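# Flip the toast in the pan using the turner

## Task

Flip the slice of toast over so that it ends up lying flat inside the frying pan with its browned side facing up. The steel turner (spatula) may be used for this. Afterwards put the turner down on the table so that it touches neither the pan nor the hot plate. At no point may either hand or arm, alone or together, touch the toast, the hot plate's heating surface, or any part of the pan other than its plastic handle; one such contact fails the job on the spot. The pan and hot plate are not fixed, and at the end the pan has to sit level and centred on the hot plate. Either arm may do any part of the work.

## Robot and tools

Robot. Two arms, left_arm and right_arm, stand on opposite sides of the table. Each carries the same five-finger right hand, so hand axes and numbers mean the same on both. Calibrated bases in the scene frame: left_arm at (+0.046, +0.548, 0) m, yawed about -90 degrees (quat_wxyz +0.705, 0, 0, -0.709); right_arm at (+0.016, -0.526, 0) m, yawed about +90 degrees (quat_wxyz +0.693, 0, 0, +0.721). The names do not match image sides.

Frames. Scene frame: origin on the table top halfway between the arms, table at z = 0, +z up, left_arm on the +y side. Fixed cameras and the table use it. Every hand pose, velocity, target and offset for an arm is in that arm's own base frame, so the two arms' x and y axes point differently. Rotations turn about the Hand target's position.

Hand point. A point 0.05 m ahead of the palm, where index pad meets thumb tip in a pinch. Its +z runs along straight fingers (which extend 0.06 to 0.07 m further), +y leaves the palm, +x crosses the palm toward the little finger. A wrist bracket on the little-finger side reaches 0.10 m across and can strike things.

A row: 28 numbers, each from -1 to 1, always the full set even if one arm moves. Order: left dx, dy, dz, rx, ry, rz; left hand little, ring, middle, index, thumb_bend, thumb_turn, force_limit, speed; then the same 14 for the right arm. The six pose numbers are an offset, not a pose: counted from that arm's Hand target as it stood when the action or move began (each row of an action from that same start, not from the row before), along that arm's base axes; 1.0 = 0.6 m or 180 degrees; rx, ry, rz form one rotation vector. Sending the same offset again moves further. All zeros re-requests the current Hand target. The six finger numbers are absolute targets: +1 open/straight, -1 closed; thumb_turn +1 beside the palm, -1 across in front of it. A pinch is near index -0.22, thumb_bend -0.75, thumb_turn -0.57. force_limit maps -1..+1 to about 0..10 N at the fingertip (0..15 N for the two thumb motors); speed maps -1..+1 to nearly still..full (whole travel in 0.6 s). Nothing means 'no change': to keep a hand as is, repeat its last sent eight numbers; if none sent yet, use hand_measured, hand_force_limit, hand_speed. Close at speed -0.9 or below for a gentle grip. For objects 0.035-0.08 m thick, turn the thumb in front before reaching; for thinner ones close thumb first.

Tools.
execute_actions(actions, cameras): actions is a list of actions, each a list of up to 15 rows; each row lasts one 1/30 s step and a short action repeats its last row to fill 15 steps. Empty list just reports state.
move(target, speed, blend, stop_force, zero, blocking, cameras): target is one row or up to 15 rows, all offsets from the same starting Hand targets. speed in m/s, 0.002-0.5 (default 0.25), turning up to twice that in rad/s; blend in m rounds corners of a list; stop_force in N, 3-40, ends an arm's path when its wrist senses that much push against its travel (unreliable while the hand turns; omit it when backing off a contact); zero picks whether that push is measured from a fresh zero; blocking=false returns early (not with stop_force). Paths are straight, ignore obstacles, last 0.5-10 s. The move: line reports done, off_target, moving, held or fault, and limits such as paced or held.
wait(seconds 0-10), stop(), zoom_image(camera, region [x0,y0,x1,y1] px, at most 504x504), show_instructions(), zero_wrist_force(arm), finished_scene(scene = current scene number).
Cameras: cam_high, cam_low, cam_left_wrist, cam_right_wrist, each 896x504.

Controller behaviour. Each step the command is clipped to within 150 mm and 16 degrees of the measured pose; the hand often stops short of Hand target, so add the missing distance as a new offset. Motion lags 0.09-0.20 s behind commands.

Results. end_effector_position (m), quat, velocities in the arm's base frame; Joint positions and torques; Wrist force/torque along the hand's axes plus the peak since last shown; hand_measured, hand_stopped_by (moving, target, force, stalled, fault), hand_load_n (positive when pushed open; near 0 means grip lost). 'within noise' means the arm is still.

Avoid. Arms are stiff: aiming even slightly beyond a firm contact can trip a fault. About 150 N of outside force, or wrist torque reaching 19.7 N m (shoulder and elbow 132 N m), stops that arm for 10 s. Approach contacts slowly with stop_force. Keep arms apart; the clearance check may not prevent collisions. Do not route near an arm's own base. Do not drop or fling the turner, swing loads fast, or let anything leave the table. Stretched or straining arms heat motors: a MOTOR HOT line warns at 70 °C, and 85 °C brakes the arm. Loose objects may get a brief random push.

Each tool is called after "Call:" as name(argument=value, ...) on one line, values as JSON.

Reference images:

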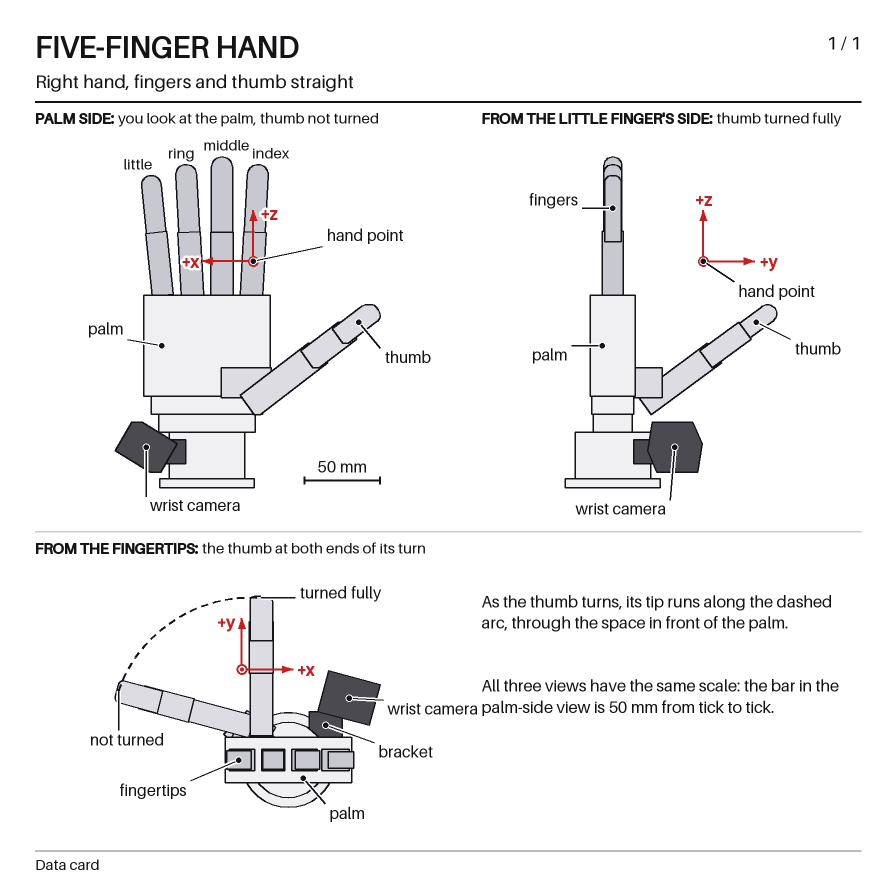

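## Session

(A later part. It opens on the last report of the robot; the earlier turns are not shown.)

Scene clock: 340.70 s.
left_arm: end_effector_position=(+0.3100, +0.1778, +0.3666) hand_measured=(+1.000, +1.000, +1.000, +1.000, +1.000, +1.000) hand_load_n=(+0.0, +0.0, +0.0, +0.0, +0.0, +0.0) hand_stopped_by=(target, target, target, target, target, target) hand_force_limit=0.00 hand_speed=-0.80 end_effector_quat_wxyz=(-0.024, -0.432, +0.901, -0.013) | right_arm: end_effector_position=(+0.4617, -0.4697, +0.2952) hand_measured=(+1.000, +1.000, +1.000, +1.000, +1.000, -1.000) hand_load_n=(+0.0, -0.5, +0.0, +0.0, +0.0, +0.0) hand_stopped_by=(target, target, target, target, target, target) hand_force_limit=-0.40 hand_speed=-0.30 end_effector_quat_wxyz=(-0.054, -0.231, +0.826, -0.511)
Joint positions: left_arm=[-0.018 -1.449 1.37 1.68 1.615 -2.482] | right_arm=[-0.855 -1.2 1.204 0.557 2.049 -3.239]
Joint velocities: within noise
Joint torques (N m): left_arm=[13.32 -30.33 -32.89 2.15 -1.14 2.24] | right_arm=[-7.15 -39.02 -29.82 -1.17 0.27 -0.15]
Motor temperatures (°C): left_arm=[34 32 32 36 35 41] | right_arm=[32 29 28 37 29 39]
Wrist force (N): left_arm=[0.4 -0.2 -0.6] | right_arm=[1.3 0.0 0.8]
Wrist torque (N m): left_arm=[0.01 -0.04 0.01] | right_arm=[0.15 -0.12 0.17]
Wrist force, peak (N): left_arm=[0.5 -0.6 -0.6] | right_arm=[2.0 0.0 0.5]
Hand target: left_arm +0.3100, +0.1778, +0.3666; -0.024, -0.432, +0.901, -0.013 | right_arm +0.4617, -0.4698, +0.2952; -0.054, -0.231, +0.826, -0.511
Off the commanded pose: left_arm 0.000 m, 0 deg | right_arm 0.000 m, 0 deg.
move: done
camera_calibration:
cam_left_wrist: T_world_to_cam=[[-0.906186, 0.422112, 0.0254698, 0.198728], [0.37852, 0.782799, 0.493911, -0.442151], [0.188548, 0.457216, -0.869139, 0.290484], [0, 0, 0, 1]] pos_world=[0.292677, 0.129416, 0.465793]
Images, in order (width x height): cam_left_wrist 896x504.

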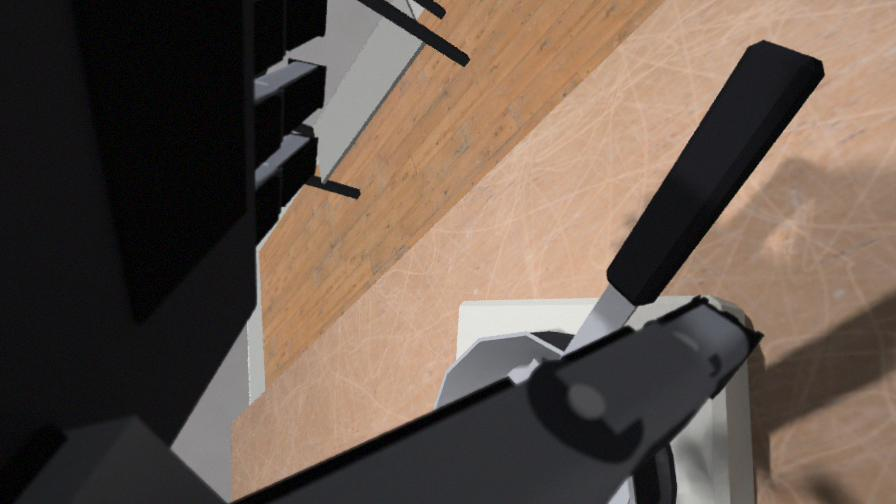

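Call:
move(target=[0,0,0,0,0,0,1,1,1,1,1,1,0,-0.8,0.0162,-0.0587,-0.1087,0,0,0,1,1,1,1,1,-1,-0.4,-0.3], speed=0.15, cameras=["cam_left_wrist","cam_right_wrist"])

Scene clock: 344.17 s.
left_arm: end_effector_position=(+0.3100, +0.1778, +0.3666) hand_measured=(+1.000, +1.000, +1.000, +1.000, +1.000, +1.000) hand_load_n=(+0.0, +0.0, +0.0, +0.0, -0.5, +0.0) hand_stopped_by=(target, target, target, target, target, target) hand_force_limit=0.00 hand_speed=-0.80 end_effector_quat_wxyz=(-0.024, -0.432, +0.901, -0.013) | right_arm: end_effector_position=(+0.4713, -0.5050, +0.2300) hand_measured=(+1.000, +1.000, +1.000, +1.000, +1.000, -1.000) hand_load_n=(+0.0, +0.0, -0.5, +0.0, +0.0, +0.0) hand_stopped_by=(target, target, target, target, target, target) hand_force_limit=-0.40 hand_speed=-0.30 end_effector_quat_wxyz=(-0.054, -0.231, +0.826, -0.511)
Joint positions: left_arm=[-0.018 -1.449 1.37 1.68 1.615 -2.482] | right_arm=[-0.885 -1.118 1.252 0.419 2.023 -3.257]
Joint velocities: within noise
Joint torques (N m): left_arm=[11.88 -29.68 -33.19 2.4 -1.28 2.06] | right_arm=[8.91 -44.71 -35.88 0.42 2.11 1.68]
Motor temperatures (°C): left_arm=[34 32 32 36 35 41] | right_arm=[32 29 28 37 29 39]
Wrist force (N): left_arm=[0.5 -0.2 -0.5] | right_arm=[1.4 -0.2 0.9]
Wrist torque (N m): left_arm=[0.01 -0.07 0.01] | right_arm=[0.15 -0.19 0.18]
Wrist force, peak (N): left_arm=[0.7 -0.6 -0.4] | right_arm=[0.9 -1.0 2.5]
Hand target: left_arm +0.3100, +0.1778, +0.3666; -0.024, -0.432, +0.901, -0.013 | right_arm +0.4714, -0.5050, +0.2300; -0.054, -0.231, +0.826, -0.511
Off the commanded pose: left_arm 0.000 m, 0 deg | right_arm 0.000 m, 0 deg.
move: done
camera_calibration:
cam_left_wrist: T_world_to_cam=[[-0.906186, 0.422113, 0.0254695, 0.198728], [0.37852, 0.782799, 0.493911, -0.442151], [0.188549, 0.457216, -0.869139, 0.290484], [0, 0, 0, 1]] pos_world=[0.292677, 0.129416, 0.465793]
cam_right_wrist: T_world_to_cam=[[-0.62263, 0.278507, -0.731277, 0.611752], [0.578268, 0.793366, -0.190201, 0.17694], [0.527198, -0.541299, -0.655025, -0.257728], [0, 0, 0, 1]] pos_world=[0.41445, -0.450263, 0.312196]
Images, in order (width x height): cam_left_wrist 896x504, cam_right_wrist 896x504.

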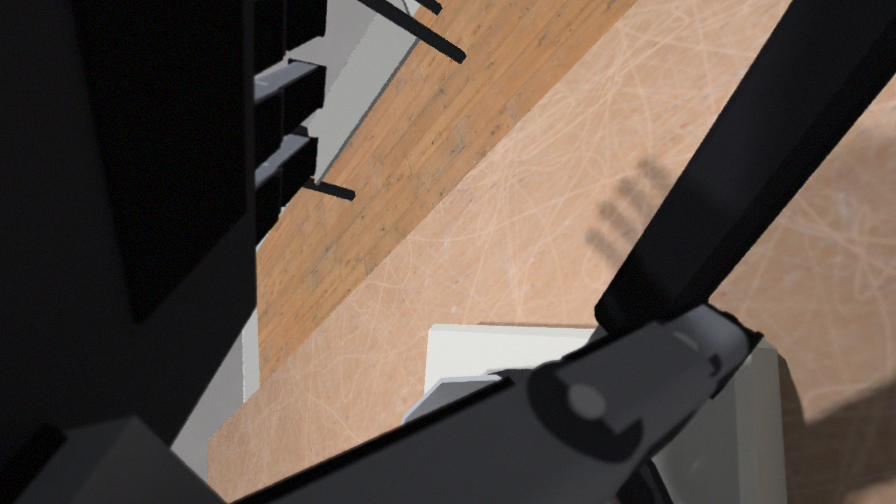

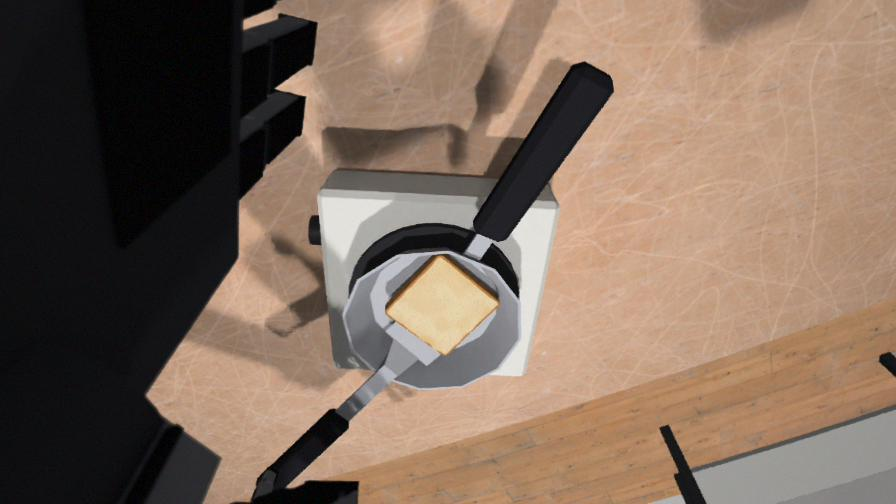

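Call:
zoom_image(camera="cam_left_wrist", region=[560, 0, 896, 380])

Call:
zoom_image(camera="cam_right_wrist", region=[230, 230, 560, 504])

Scaled by 1.326 from the camera's 896x504 image, which has a finer 1280x720 frame.

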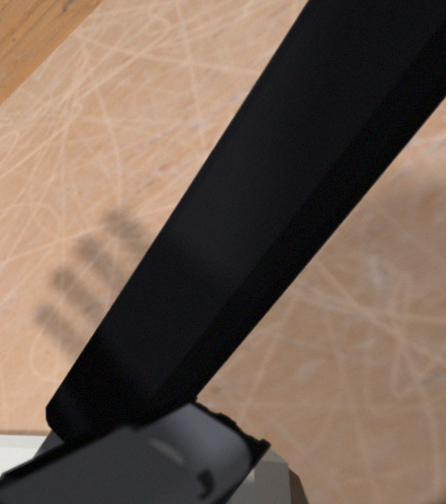

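Scaled by 1.527 from the camera's 896x504 image, which has a finer 1280x720 frame.

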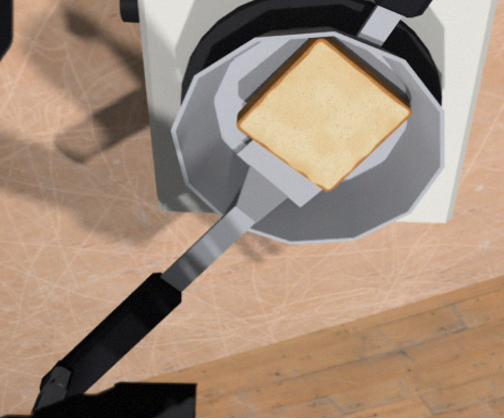

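Call:
move(target=[0,0,0,0,0,0,1,1,1,1,1,1,0,-0.8,-0.0035,-0.005,-0.1,0,0,0,1,1,1,1,1,-1,-0.4,-0.3], speed=0.08, stop_force=4, cameras=["cam_left_wrist","cam_right_wrist","cam_high"])

Call:
zoom_image(camera="cam_left_wrist", region=[560, 0, 896, 380])

Scene clock: 353.00 s.
left_arm: end_effector_position=(+0.3100, +0.1778, +0.3666) hand_measured=(+1.000, +1.000, +1.000, +1.000, +1.000, +1.000) hand_load_n=(+0.0, +0.0, +0.0, +0.0, +0.0, +0.0) hand_stopped_by=(target, target, target, target, target, target) hand_force_limit=0.00 hand_speed=-0.80 end_effector_quat_wxyz=(-0.024, -0.432, +0.901, -0.013) | right_arm: end_effector_position=(+0.4693, -0.5080, +0.1700) hand_measured=(+1.000, +1.000, +1.000, +1.000, +1.000, -1.000) hand_load_n=(+0.0, +0.0, +0.0, +0.0, +0.0, +0.0) hand_stopped_by=(target, target, target, target, target, target) hand_force_limit=-0.40 hand_speed=-0.30 end_effector_quat_wxyz=(-0.054, -0.231, +0.826, -0.511)
Joint positions: left_arm=[-0.018 -1.449 1.37 1.68 1.615 -2.482] | right_arm=[-0.892 -1.089 1.364 0.276 2.017 -3.261]
Joint velocities: within noise
Joint torques (N m): left_arm=[11.54 -29.96 -32.13 2.41 -1.33 2.18] | right_arm=[4.43 -54.01 -34.58 -1.72 1.75 0.06]
Motor temperatures (°C): left_arm=[34 32 32 36 34 41] | right_arm=[32 29 28 37 29 39]
Wrist force (N): left_arm=[0.2 -0.2 -0.3] | right_arm=[1.4 -0.2 0.7]
Wrist torque (N m): left_arm=[0.01 -0.03 0.00] | right_arm=[0.12 -0.19 0.16]
Wrist force, peak (N): left_arm=[0.9 -0.3 -0.8] | right_arm=[1.6 -1.3 0.6]
Hand target: left_arm +0.3100, +0.1778, +0.3666; -0.024, -0.432, +0.901, -0.013 | right_arm +0.4693, -0.5080, +0.1700; -0.054, -0.231, +0.826, -0.511
Off the commanded pose: left_arm 0.000 m, 0 deg | right_arm 0.000 m, 0 deg.
move: done
camera_calibration:
cam_left_wrist: T_world_to_cam=[[-0.906186, 0.422112, 0.0254696, 0.198728], [0.378519, 0.782799, 0.493911, -0.442151], [0.188548, 0.457216, -0.869139, 0.290484], [0, 0, 0, 1]] pos_world=[0.292677, 0.129416, 0.465793]
cam_right_wrist: T_world_to_cam=[[-0.62254, 0.278403, -0.731393, 0.567381], [0.578262, 0.79337, -0.190205, 0.169084], [0.527311, -0.541347, -0.654895, -0.297708], [0, 0, 0, 1]] pos_world=[0.412427, -0.45327, 0.252171]
Images, in order (width x height): cam_high 896x504, cam_left_wrist 896x504, cam_right_wrist 896x504.

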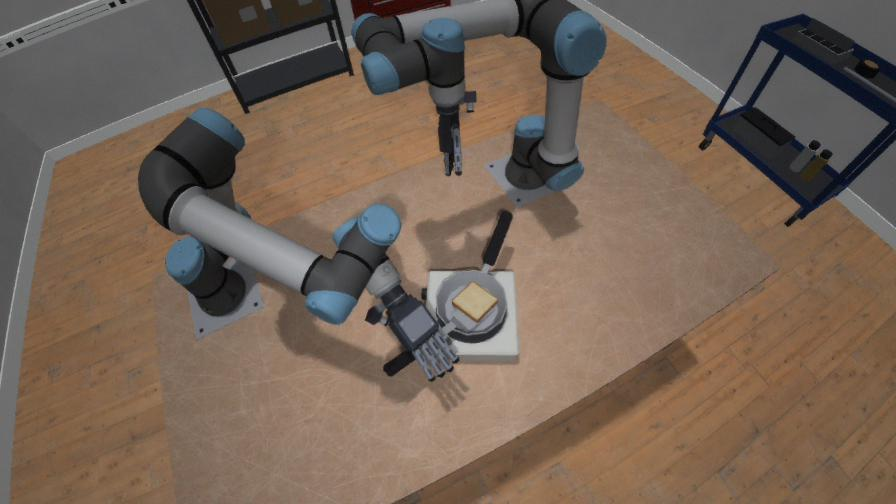

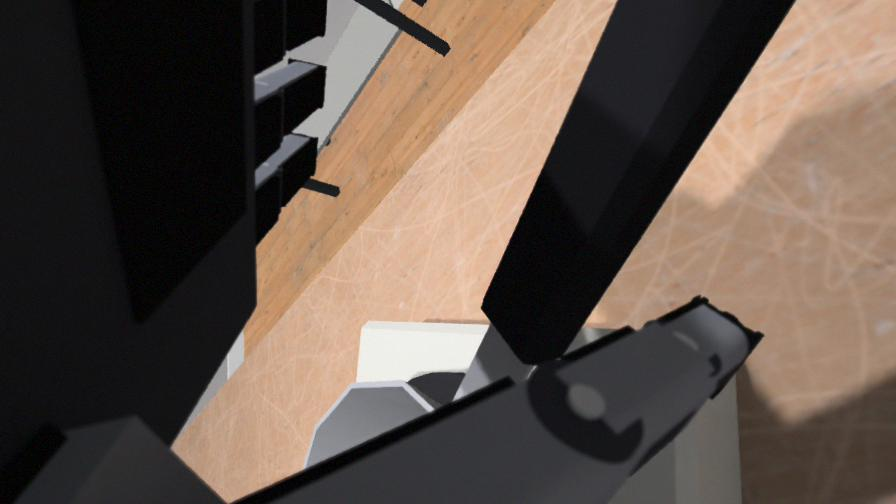

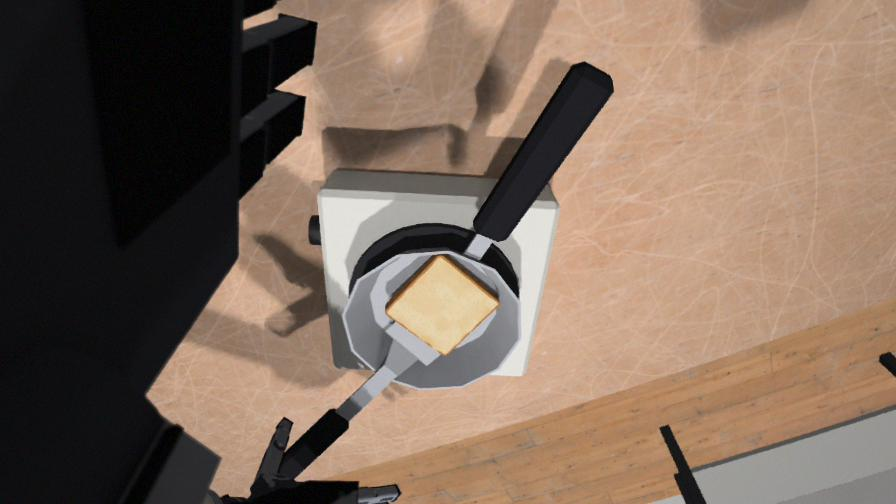

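Scaled by 1.326 from the camera's 896x504 image, which has a finer 1280x720 frame.

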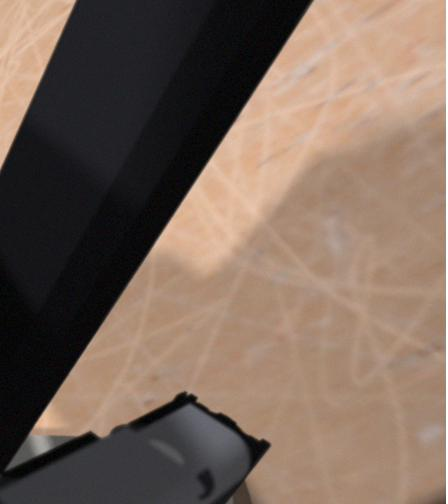

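Call:
move(target=[0,0,0,0,0,0,1,1,1,1,1,1,0,-0.8,-0.0131,0.0112,-0.0245,0,0,0,1,1,1,1,1,-1,-0.4,-0.3], speed=0.03, stop_force=4, cameras=["cam_left_wrist","cam_right_wrist","cam_low"])

Call:
zoom_image(camera="cam_right_wrist", region=[230, 230, 560, 504])

Call:
zoom_image(camera="cam_low", region=[340, 150, 520, 300])

Scene clock: 361.27 s.
left_arm: end_effector_position=(+0.3100, +0.1778, +0.3666) hand_measured=(+1.000, +1.000, +1.000, +1.000, +1.000, +1.000) hand_load_n=(+0.0, +0.0, +0.0, +0.0, +0.0, +0.0) hand_stopped_by=(target, target, target, target, target, target) hand_force_limit=0.00 hand_speed=-0.80 end_effector_quat_wxyz=(-0.024, -0.432, +0.901, -0.013) | right_arm: end_effector_position=(+0.4615, -0.5013, +0.1553) hand_measured=(+1.000, +1.000, +1.000, +1.000, +1.000, -1.000) hand_load_n=(+0.0, +0.0, +0.0, +0.0, +0.0, +0.0) hand_stopped_by=(target, target, target, target, target, target) hand_force_limit=-0.40 hand_speed=-0.30 end_effector_quat_wxyz=(-0.054, -0.231, +0.826, -0.511)
Joint positions: left_arm=[-0.018 -1.449 1.37 1.68 1.615 -2.482] | right_arm=[-0.896 -1.103 1.425 0.228 2.014 -3.263]
Joint velocities: within noise
Joint torques (N m): left_arm=[12.93 -29.83 -31.75 2.46 -1.23 2.33] | right_arm=[1.33 -39.64 -36 1.72 1.11 -1.18]
Motor temperatures (°C): left_arm=[34 32 32 36 34 41] | right_arm=[32 29 28 37 29 39]
Wrist force (N): left_arm=[0.5 0.0 -0.4] | right_arm=[1.4 -0.2 0.5]
Wrist torque (N m): left_arm=[0.04 -0.06 0.02] | right_arm=[0.16 -0.18 0.17]
Wrist force, peak (N): left_arm=[0.8 -0.2 -0.7] | right_arm=[1.7 -0.2 0.7]
Hand target: left_arm +0.3100, +0.1778, +0.3666; -0.024, -0.432, +0.901, -0.013 | right_arm +0.4615, -0.5013, +0.1553; -0.054, -0.231, +0.826, -0.511
Off the commanded pose: left_arm 0.000 m, 0 deg | right_arm 0.000 m, 0 deg.
move: done
camera_calibration:
cam_left_wrist: T_world_to_cam=[[-0.906186, 0.422112, 0.0254695, 0.198728], [0.378519, 0.782799, 0.493911, -0.442151], [0.188549, 0.457216, -0.869139, 0.290484], [0, 0, 0, 1]] pos_world=[0.292676, 0.129416, 0.465793]
cam_right_wrist: T_world_to_cam=[[-0.622521, 0.278407, -0.731408, 0.549863], [0.578264, 0.793373, -0.190183, 0.165508], [0.527331, -0.54134, -0.654884, -0.299561], [0, 0, 0, 1]] pos_world=[0.404562, -0.446559, 0.237473]
Images, in order (width x height): cam_low 896x504, cam_left_wrist 896x504, cam_right_wrist 896x504.

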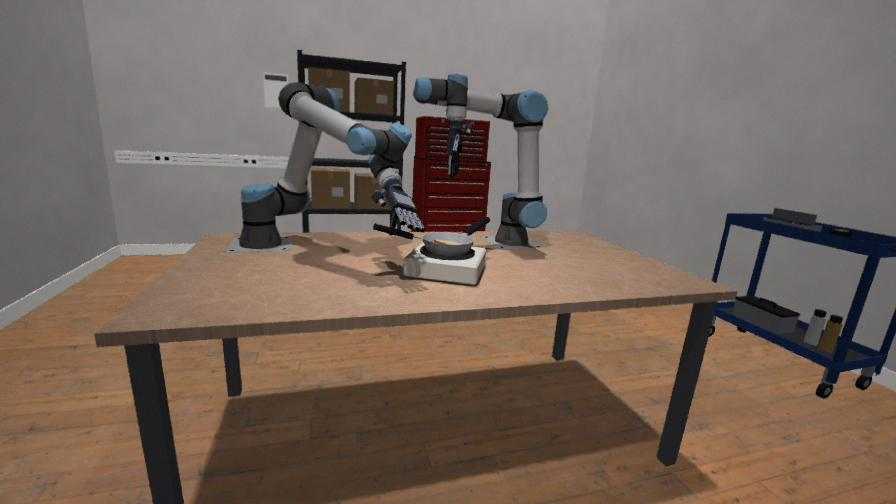

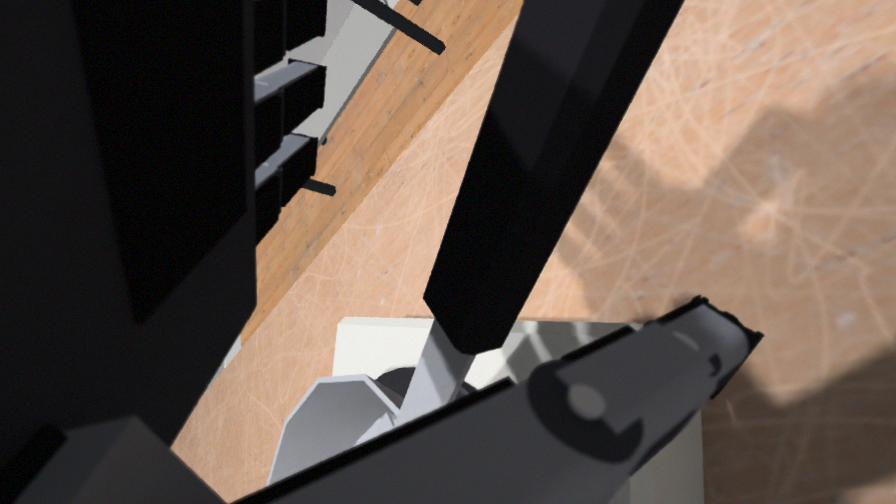

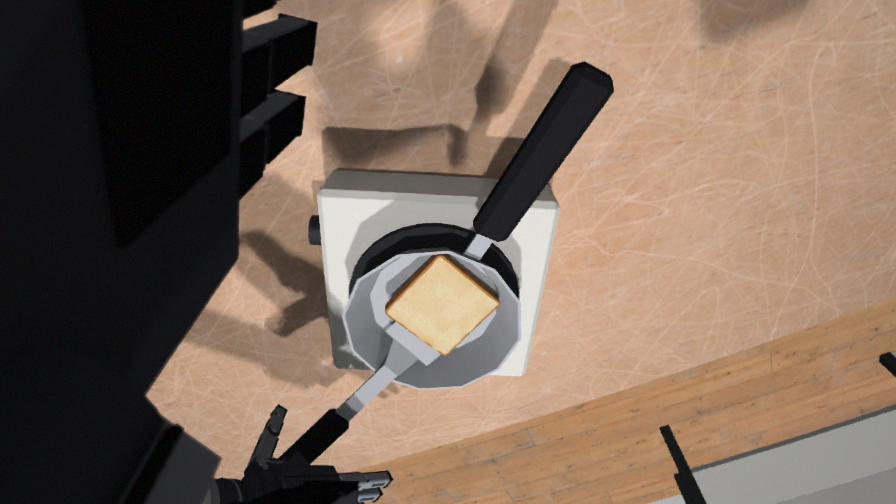

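Scaled by 1.527 from the camera's 896x504 image, which has a finer 1280x720 frame.

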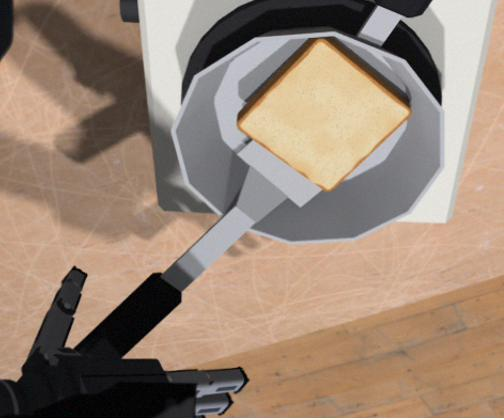

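Scaled by 2.800 from the camera's 896x504 image, which has a finer 1280x720 frame.

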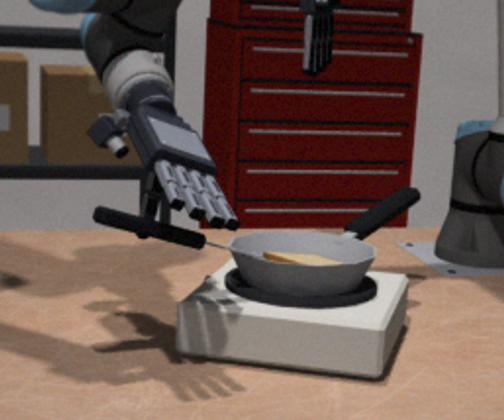

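Call:
execute_actions(actions=[[[0,0,0,0,0,0,1,1,1,1,1,1,0,-0.8,0,0,0,0,0,0,0.25,0.3,0.35,0.35,0,-0.8,-0.8,-0.4]],[[0,0,0,0,0,0,1,1,1,1,1,1,0,-0.8,0,0,0,0,0,0,0.25,0.3,0.35,0.35,0,-0.8,-0.8,-0.4]]], cameras=["cam_left_wrist","cam_right_wrist","cam_low"])

Call:
zoom_image(camera="cam_right_wrist", region=[230, 230, 560, 504])

Call:
zoom_image(camera="cam_low", region=[360, 170, 460, 270])

Scene clock: 365.83 s.
left_arm: end_effector_position=(+0.3100, +0.1778, +0.3666) hand_measured=(+1.000, +1.000, +1.000, +1.000, +1.000, +1.000) hand_load_n=(+0.0, +0.0, +0.0, +0.0, +0.0, +0.0) hand_stopped_by=(target, target, target, target, target, target) hand_force_limit=0.00 hand_speed=-0.80 end_effector_quat_wxyz=(-0.024, -0.432, +0.901, -0.013) | right_arm: end_effector_position=(+0.4615, -0.5013, +0.1553) hand_measured=(+0.250, +0.300, +0.350, +0.350, +0.000, -0.800) hand_load_n=(+0.0, +0.0, +0.0, -0.5, +0.0, +0.0) hand_stopped_by=(target, target, target, target, target, target) hand_force_limit=-0.80 hand_speed=-0.40 end_effector_quat_wxyz=(-0.054, -0.231, +0.826, -0.511)
Joint positions: left_arm=[-0.018 -1.449 1.37 1.68 1.615 -2.482] | right_arm=[-0.896 -1.103 1.425 0.228 2.014 -3.263]
Joint velocities: within noise
Joint torques (N m): left_arm=[12.08 -28.59 -32.39 2.53 -1.14 2.57] | right_arm=[4.19 -39.5 -29.35 1.89 1.74 1.28]
Motor temperatures (°C): left_arm=[34 32 32 36 34 41] | right_arm=[32 29 28 37 29 39]
Wrist force (N): left_arm=[0.2 -0.1 -0.4] | right_arm=[1.6 -0.3 0.5]
Wrist torque (N m): left_arm=[0.02 -0.02 0.00] | right_arm=[0.16 -0.22 0.18]
Wrist force, peak (N): left_arm=[0.6 -0.6 -0.8] | right_arm=[1.7 -0.2 0.7]
Hand target: left_arm +0.3100, +0.1778, +0.3666; -0.024, -0.432, +0.901, -0.013 | right_arm +0.4615, -0.5013, +0.1553; -0.054, -0.231, +0.826, -0.511
Off the commanded pose: left_arm 0.000 m, 0 deg | right_arm 0.000 m, 0 deg.
Step readings (end_effector_position of left_arm | right_arm):
0: (+0.3100, +0.1778, +0.3666) | (+0.4615, -0.5013, +0.1553)
1: (+0.3100, +0.1778, +0.3666) | (+0.4615, -0.5013, +0.1553)
2: (+0.3100, +0.1778, +0.3666) | (+0.4615, -0.5013, +0.1553)
4: (+0.3100, +0.1778, +0.3666) | (+0.4615, -0.5013, +0.1553)
8: (+0.3100, +0.1778, +0.3666) | (+0.4615, -0.5013, +0.1553)
15: (+0.3100, +0.1778, +0.3666) | (+0.4615, -0.5013, +0.1553)
16: (+0.3100, +0.1778, +0.3666) | (+0.4615, -0.5013, +0.1553)
17: (+0.3100, +0.1778, +0.3666) | (+0.4615, -0.5013, +0.1553)
19: (+0.3100, +0.1778, +0.3666) | (+0.4615, -0.5013, +0.1553)
23: (+0.3100, +0.1778, +0.3666) | (+0.4615, -0.5013, +0.1553)
30: (+0.3100, +0.1778, +0.3666) | (+0.4615, -0.5013, +0.1553)
camera_calibration:
cam_left_wrist: T_world_to_cam=[[-0.906186, 0.422113, 0.0254698, 0.198728], [0.37852, 0.782799, 0.493911, -0.442151], [0.188548, 0.457216, -0.869139, 0.290484], [0, 0, 0, 1]] pos_world=[0.292677, 0.129416, 0.465793]
cam_right_wrist: T_world_to_cam=[[-0.622517, 0.278412, -0.731409, 0.549864], [0.578275, 0.793365, -0.190186, 0.165484], [0.527324, -0.541349, -0.654882, -0.299563], [0, 0, 0, 1]] pos_world=[0.404572, -0.446546, 0.23747]
Images, in order (width x height): cam_low 896x504, cam_left_wrist 896x504, cam_right_wrist 896x504.

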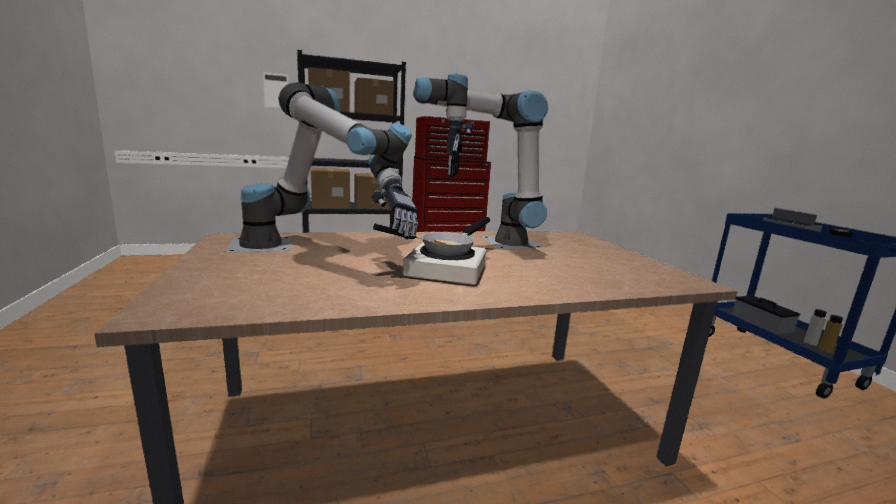

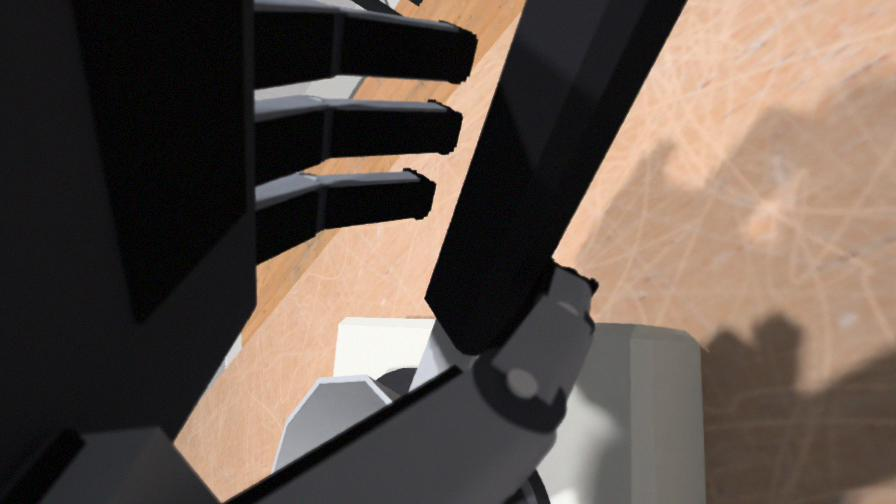

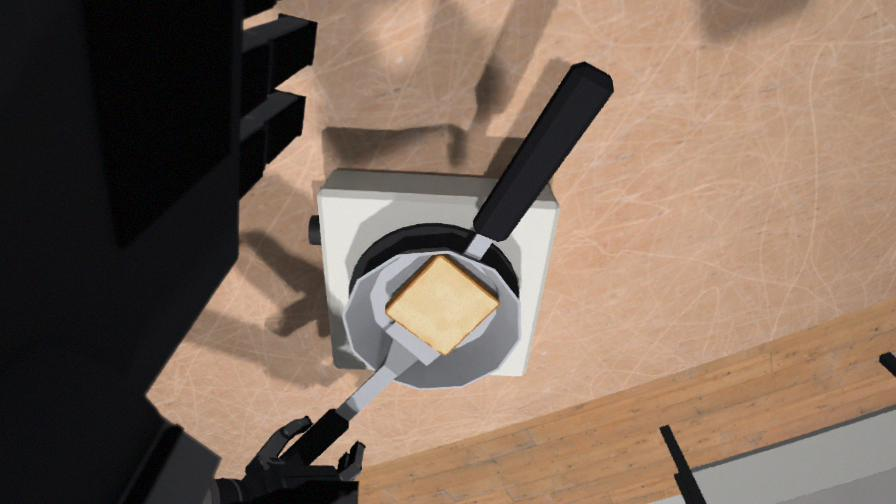

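Scaled by 1.527 from the camera's 896x504 image, which has a finer 1280x720 frame.

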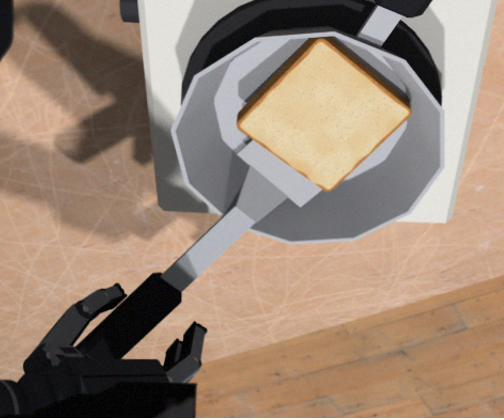

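Scaled by 5.040 from the camera's 896x504 image, which has a finer 1280x720 frame.

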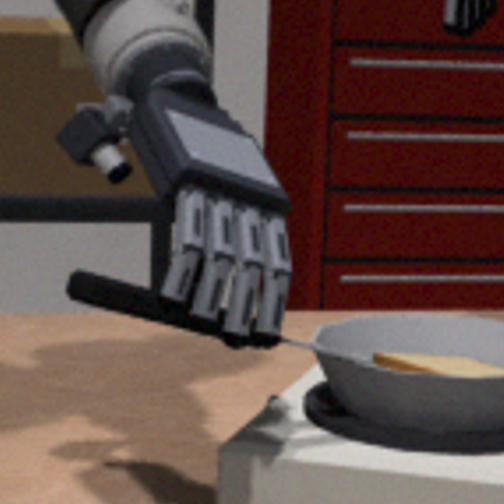

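Call:
execute_actions(actions=[[[0,0,0,0,0,0,1,1,1,1,1,1,0,-0.8,0,0,0,0,0,0,0.05,0.12,0.17,0.2,-0.3,-0.75,-0.8,-0.6]],[[0,0,0,0,0,0,1,1,1,1,1,1,0,-0.8,0,0,0,0,0,0,0.05,0.12,0.17,0.2,-0.3,-0.75,-0.8,-0.6]]], cameras=["cam_left_wrist","cam_right_wrist"])

Call:
zoom_image(camera="cam_right_wrist", region=[230, 230, 560, 504])

Scene clock: 368.60 s.
left_arm: end_effector_position=(+0.3100, +0.1778, +0.3666) hand_measured=(+1.000, +1.000, +1.000, +1.000, +1.000, +1.000) hand_load_n=(+0.0, +0.0, +0.0, +0.0, +0.0, +0.0) hand_stopped_by=(target, target, target, target, target, target) hand_force_limit=0.00 hand_speed=-0.80 end_effector_quat_wxyz=(-0.024, -0.432, +0.901, -0.013) | right_arm: end_effector_position=(+0.4615, -0.5013, +0.1553) hand_measured=(+0.050, +0.120, +0.170, +0.200, -0.300, -0.750) hand_load_n=(+0.0, +0.0, +0.0, +0.0, +0.0, +0.0) hand_stopped_by=(target, target, target, target, target, target) hand_force_limit=-0.80 hand_speed=-0.60 end_effector_quat_wxyz=(-0.054, -0.231, +0.826, -0.511)
Joint positions: left_arm=[-0.018 -1.449 1.37 1.68 1.615 -2.482] | right_arm=[-0.896 -1.103 1.425 0.228 2.014 -3.263]
Joint velocities: within noise
Joint torques (N m): left_arm=[13.81 -30.08 -32.8 2.36 -1.26 2.49] | right_arm=[3.73 -39.72 -26.37 1.69 1.81 1.34]
Motor temperatures (°C): left_arm=[34 32 32 36 34 41] | right_arm=[32 29 28 37 29 39]
Wrist force (N): left_arm=[0.4 -0.2 -0.6] | right_arm=[1.6 -0.2 0.5]
Wrist torque (N m): left_arm=[0.02 -0.04 0.01] | right_arm=[0.17 -0.21 0.18]
Wrist force, peak (N): left_arm=[0.8 -0.3 -0.6] | right_arm=[1.7 -0.3 0.7]
Hand target: left_arm +0.3100, +0.1778, +0.3666; -0.024, -0.432, +0.901, -0.013 | right_arm +0.4615, -0.5013, +0.1553; -0.054, -0.231, +0.826, -0.511
Off the commanded pose: left_arm 0.000 m, 0 deg | right_arm 0.000 m, 0 deg.
Step readings (end_effector_position of left_arm | right_arm):
0: (+0.3100, +0.1778, +0.3666) | (+0.4615, -0.5013, +0.1553)
1: (+0.3100, +0.1778, +0.3666) | (+0.4615, -0.5013, +0.1553)
2: (+0.3100, +0.1778, +0.3666) | (+0.4615, -0.5013, +0.1553)
4: (+0.3100, +0.1778, +0.3666) | (+0.4615, -0.5013, +0.1553)
8: (+0.3100, +0.1778, +0.3666) | (+0.4615, -0.5013, +0.1553)
15: (+0.3100, +0.1778, +0.3666) | (+0.4615, -0.5013, +0.1553)
16: (+0.3100, +0.1778, +0.3666) | (+0.4615, -0.5013, +0.1553)
17: (+0.3100, +0.1778, +0.3666) | (+0.4615, -0.5013, +0.1553)
19: (+0.3100, +0.1778, +0.3666) | (+0.4615, -0.5013, +0.1553)
23: (+0.3100, +0.1778, +0.3666) | (+0.4615, -0.5013, +0.1553)
30: (+0.3100, +0.1778, +0.3666) | (+0.4615, -0.5013, +0.1553)
camera_calibration:
cam_left_wrist: T_world_to_cam=[[-0.906186, 0.422112, 0.0254697, 0.198728], [0.37852, 0.782799, 0.493911, -0.442151], [0.188548, 0.457216, -0.869139, 0.290484], [0, 0, 0, 1]] pos_world=[0.292677, 0.129416, 0.465793]
cam_right_wrist: T_world_to_cam=[[-0.622517, 0.278412, -0.731409, 0.549864], [0.578275, 0.793365, -0.190186, 0.165484], [0.527324, -0.541349, -0.654882, -0.299563], [0, 0, 0, 1]] pos_world=[0.404572, -0.446546, 0.23747]
Images, in order (width x height): cam_left_wrist 896x504, cam_right_wrist 896x504.

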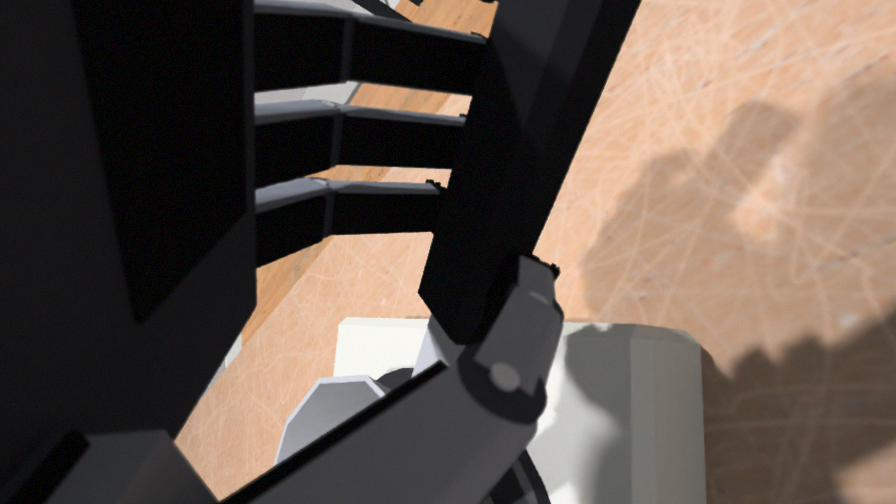

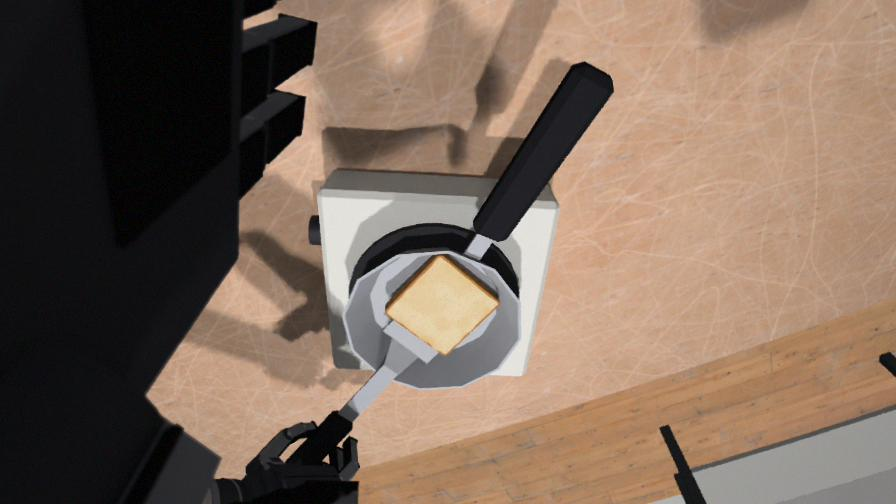

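Scaled by 1.527 from the camera's 896x504 image, which has a finer 1280x720 frame.

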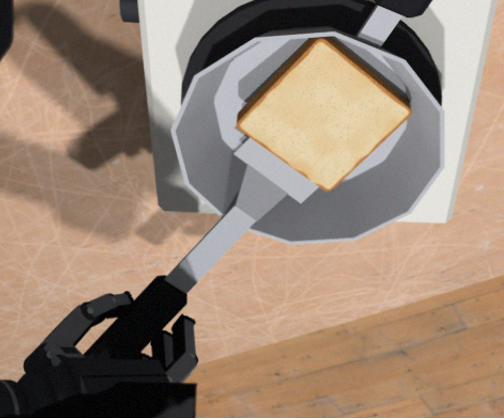

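Call:
execute_actions(actions=[[[0,0,0,0,0,0,1,1,1,1,1,1,0,-0.8,0,0,0,0,0,0,-0.15,-0.08,-0.05,0.0,-0.5,-0.76,0,-0.8]],[[0,0,0,0,0,0,1,1,1,1,1,1,0,-0.8,0,0,0,0,0,0,-0.15,-0.08,-0.05,0.0,-0.5,-0.76,0,-0.8]],[[0,0,0,0,0,0,1,1,1,1,1,1,0,-0.8,0,0,0,0,0,0,-0.15,-0.08,-0.05,0.0,-0.5,-0.76,0,-0.8]]], cameras=["cam_left_wrist","cam_right_wrist"])

Call:
zoom_image(camera="cam_right_wrist", region=[230, 230, 560, 504])

Scene clock: 371.67 s.
left_arm: end_effector_position=(+0.3100, +0.1778, +0.3666) hand_measured=(+1.000, +1.000, +1.000, +1.000, +1.000, +1.000) hand_load_n=(+0.0, +0.0, +0.0, +0.0, +0.0, +0.0) hand_stopped_by=(target, target, target, target, target, target) hand_force_limit=0.00 hand_speed=-0.80 end_effector_quat_wxyz=(-0.024, -0.432, +0.901, -0.013) | right_arm: end_effector_position=(+0.4615, -0.5013, +0.1553) hand_measured=(+0.008, +0.056, +0.084, +0.102, -0.346, -0.760) hand_load_n=(+0.0, +1.5, +6.5, +7.0, +10.0, +2.5) hand_stopped_by=(force, force, force, force, force, target) hand_force_limit=0.00 hand_speed=-0.80 end_effector_quat_wxyz=(-0.054, -0.231, +0.826, -0.511)
Joint positions: left_arm=[-0.018 -1.449 1.37 1.68 1.615 -2.482] | right_arm=[-0.896 -1.103 1.425 0.228 2.014 -3.263]
Joint velocities: within noise
Joint torques (N m): left_arm=[11.19 -29.64 -32.8 2.62 -1.22 2.25] | right_arm=[3.51 -40.18 -21.91 1.7 1.64 1.38]
Motor temperatures (°C): left_arm=[34 32 32 36 34 41] | right_arm=[32 29 28 37 29 39]
Wrist force (N): left_arm=[0.3 -0.2 -0.5] | right_arm=[0.7 0.3 0.9]
Wrist torque (N m): left_arm=[0.01 -0.04 0.00] | right_arm=[0.15 -0.15 0.18]
Wrist force, peak (N): left_arm=[0.6 -0.8 -0.2] | right_arm=[1.6 -0.2 0.8]
Hand target: left_arm +0.3100, +0.1778, +0.3666; -0.024, -0.432, +0.901, -0.013 | right_arm +0.4615, -0.5013, +0.1553; -0.054, -0.231, +0.826, -0.511
Off the commanded pose: left_arm 0.000 m, 0 deg | right_arm 0.000 m, 0 deg.
Step readings (end_effector_position of left_arm | right_arm):
0: (+0.3100, +0.1778, +0.3666) | (+0.4615, -0.5013, +0.1553)
1: (+0.3100, +0.1778, +0.3666) | (+0.4615, -0.5013, +0.1553)
2: (+0.3100, +0.1778, +0.3666) | (+0.4615, -0.5013, +0.1553)
4: (+0.3100, +0.1778, +0.3666) | (+0.4615, -0.5013, +0.1553)
8: (+0.3100, +0.1778, +0.3666) | (+0.4615, -0.5013, +0.1553)
15: (+0.3100, +0.1778, +0.3666) | (+0.4615, -0.5013, +0.1553)
16: (+0.3100, +0.1778, +0.3666) | (+0.4615, -0.5013, +0.1553)
17: (+0.3100, +0.1778, +0.3666) | (+0.4615, -0.5013, +0.1553)
19: (+0.3100, +0.1778, +0.3666) | (+0.4615, -0.5013, +0.1553)
23: (+0.3100, +0.1778, +0.3666) | (+0.4615, -0.5013, +0.1553)
30: (+0.3100, +0.1778, +0.3666) | (+0.4615, -0.5013, +0.1553)
31: (+0.3100, +0.1778, +0.3666) | (+0.4615, -0.5013, +0.1553)
32: (+0.3100, +0.1778, +0.3666) | (+0.4615, -0.5013, +0.1553)
34: (+0.3100, +0.1778, +0.3666) | (+0.4615, -0.5013, +0.1553)
38: (+0.3100, +0.1778, +0.3666) | (+0.4615, -0.5013, +0.1553)
45: (+0.3100, +0.1778, +0.3666) | (+0.4615, -0.5013, +0.1553)
camera_calibration:
cam_left_wrist: T_world_to_cam=[[-0.906186, 0.422112, 0.0254698, 0.198728], [0.378519, 0.782799, 0.493911, -0.442151], [0.188548, 0.457216, -0.869139, 0.290484], [0, 0, 0, 1]] pos_world=[0.292677, 0.129416, 0.465793]
cam_right_wrist: T_world_to_cam=[[-0.622517, 0.278412, -0.731409, 0.549864], [0.578275, 0.793365, -0.190186, 0.165484], [0.527324, -0.541349, -0.654882, -0.299563], [0, 0, 0, 1]] pos_world=[0.404572, -0.446546, 0.23747]
Images, in order (width x height): cam_left_wrist 896x504, cam_right_wrist 896x504.

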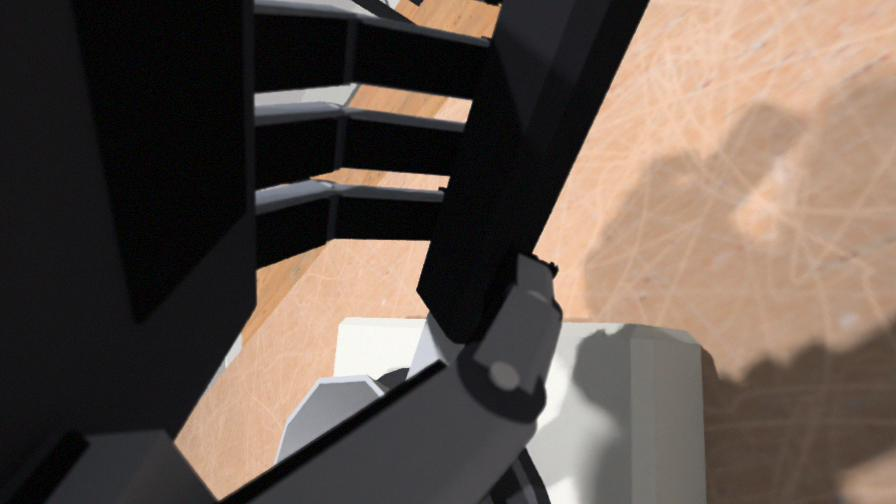

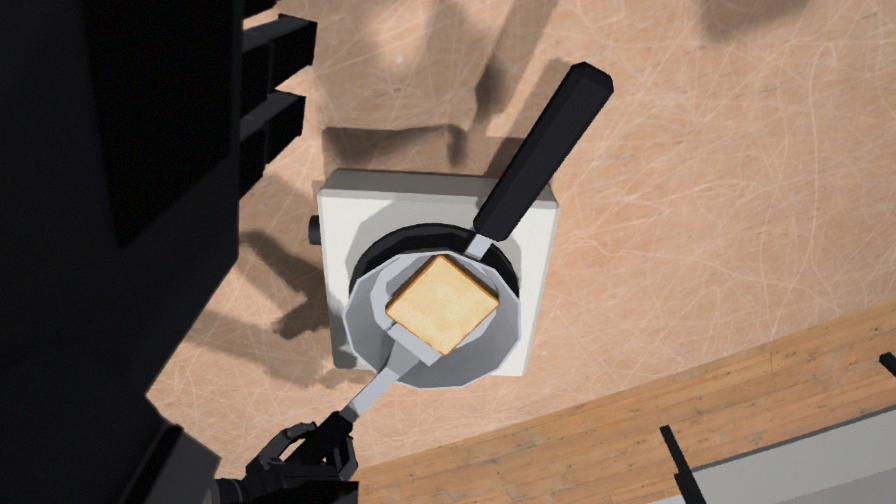

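Scaled by 1.527 from the camera's 896x504 image, which has a finer 1280x720 frame.

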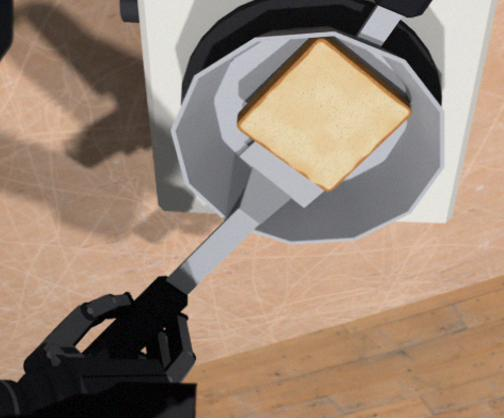

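Call:
execute_actions(actions=[[[0,0,0,0,0,0,1,1,1,1,1,1,0,-0.8,0,0,0,0,0,0,-0.2,-0.15,-0.12,-0.1,-0.6,-0.76,0.4,-0.85]],[[0,0,0,0,0,0,1,1,1,1,1,1,0,-0.8,0,0,0,0,0,0,-0.2,-0.15,-0.12,-0.1,-0.6,-0.76,0.4,-0.85]]], cameras=["cam_left_wrist","cam_right_wrist"])

Call:
zoom_image(camera="cam_right_wrist", region=[230, 230, 560, 504])

Scene clock: 373.73 s.
left_arm: end_effector_position=(+0.3100, +0.1778, +0.3666) hand_measured=(+1.000, +1.000, +1.000, +1.000, +1.000, +1.000) hand_load_n=(+0.0, +0.0, +0.0, +0.0, +0.0, -0.5) hand_stopped_by=(target, target, target, target, target, target) hand_force_limit=0.00 hand_speed=-0.80 end_effector_quat_wxyz=(-0.024, -0.432, +0.901, -0.013) | right_arm: end_effector_position=(+0.4615, -0.5013, +0.1553) hand_measured=(-0.040, +0.042, +0.078, +0.102, -0.342, -0.760) hand_load_n=(+7.0, +2.0, +5.5, +5.5, +13.5, +6.5) hand_stopped_by=(force, force, force, force, force, target) hand_force_limit=0.40 hand_speed=-0.85 end_effector_quat_wxyz=(-0.054, -0.231, +0.826, -0.511)
Joint positions: left_arm=[-0.018 -1.449 1.37 1.68 1.615 -2.482] | right_arm=[-0.896 -1.103 1.425 0.228 2.014 -3.263]
Joint velocities: within noise
Joint torques (N m): left_arm=[13.78 -30.42 -32.27 2.54 -1.15 2.28] | right_arm=[4.42 -40.11 -19.48 1.73 1.49 1.46]
Motor temperatures (°C): left_arm=[34 32 32 36 34 41] | right_arm=[32 29 28 37 29 39]
Wrist force (N): left_arm=[0.4 -0.1 -0.5] | right_arm=[1.4 0.1 0.1]
Wrist torque (N m): left_arm=[0.03 -0.04 0.01] | right_arm=[0.13 -0.41 0.30]
Wrist force, peak (N): left_arm=[0.7 -0.3 -0.6] | right_arm=[1.5 0.2 1.1]
Hand target: left_arm +0.3100, +0.1778, +0.3666; -0.024, -0.432, +0.901, -0.013 | right_arm +0.4615, -0.5013, +0.1553; -0.054, -0.231, +0.826, -0.511
Off the commanded pose: left_arm 0.000 m, 0 deg | right_arm 0.000 m, 0 deg.
Step readings (end_effector_position of left_arm | right_arm):
0: (+0.3100, +0.1778, +0.3666) | (+0.4615, -0.5013, +0.1553)
1: (+0.3100, +0.1778, +0.3666) | (+0.4615, -0.5013, +0.1553)
2: (+0.3100, +0.1778, +0.3666) | (+0.4615, -0.5013, +0.1553)
4: (+0.3100, +0.1778, +0.3666) | (+0.4615, -0.5013, +0.1553)
8: (+0.3100, +0.1778, +0.3666) | (+0.4615, -0.5013, +0.1553)
15: (+0.3100, +0.1778, +0.3666) | (+0.4615, -0.5013, +0.1553)
16: (+0.3100, +0.1778, +0.3666) | (+0.4615, -0.5013, +0.1553)
17: (+0.3100, +0.1778, +0.3666) | (+0.4615, -0.5013, +0.1553)
19: (+0.3100, +0.1778, +0.3666) | (+0.4615, -0.5013, +0.1553)
23: (+0.3100, +0.1778, +0.3666) | (+0.4615, -0.5013, +0.1553)
30: (+0.3100, +0.1778, +0.3666) | (+0.4615, -0.5013, +0.1553)
camera_calibration:
cam_left_wrist: T_world_to_cam=[[-0.906186, 0.422112, 0.0254698, 0.198728], [0.37852, 0.782799, 0.493911, -0.442151], [0.188548, 0.457216, -0.869139, 0.290484], [0, 0, 0, 1]] pos_world=[0.292677, 0.129416, 0.465793]
cam_right_wrist: T_world_to_cam=[[-0.622517, 0.278412, -0.731409, 0.549864], [0.578275, 0.793365, -0.190186, 0.165484], [0.527324, -0.541349, -0.654882, -0.299563], [0, 0, 0, 1]] pos_world=[0.404572, -0.446546, 0.23747]
Images, in order (width x height): cam_left_wrist 896x504, cam_right_wrist 896x504.

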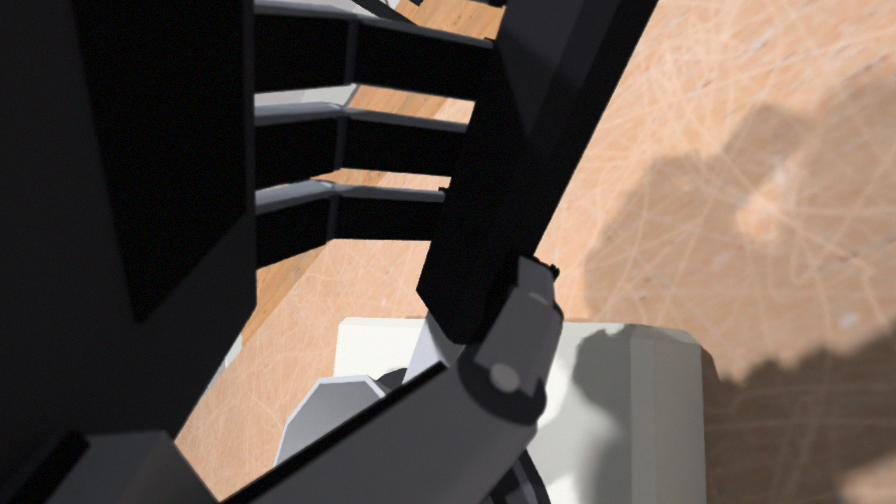

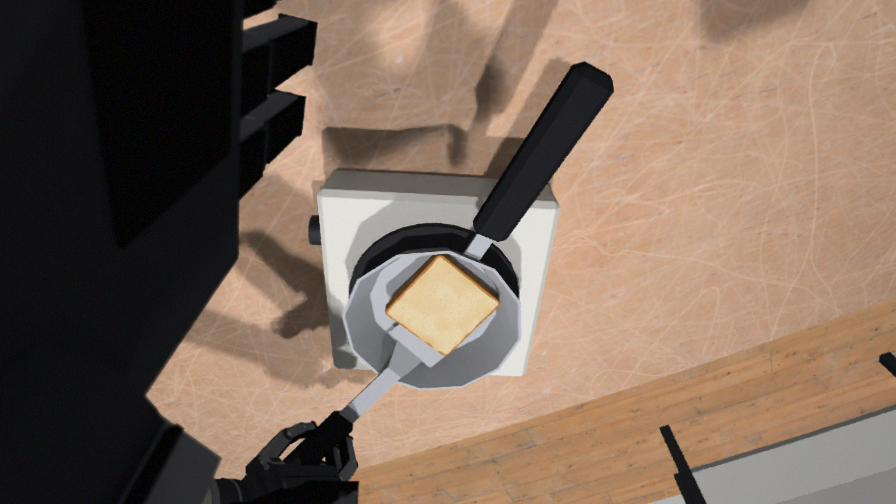

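Scaled by 1.527 from the camera's 896x504 image, which has a finer 1280x720 frame.

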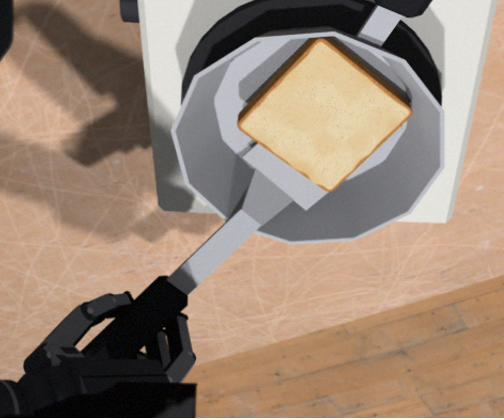

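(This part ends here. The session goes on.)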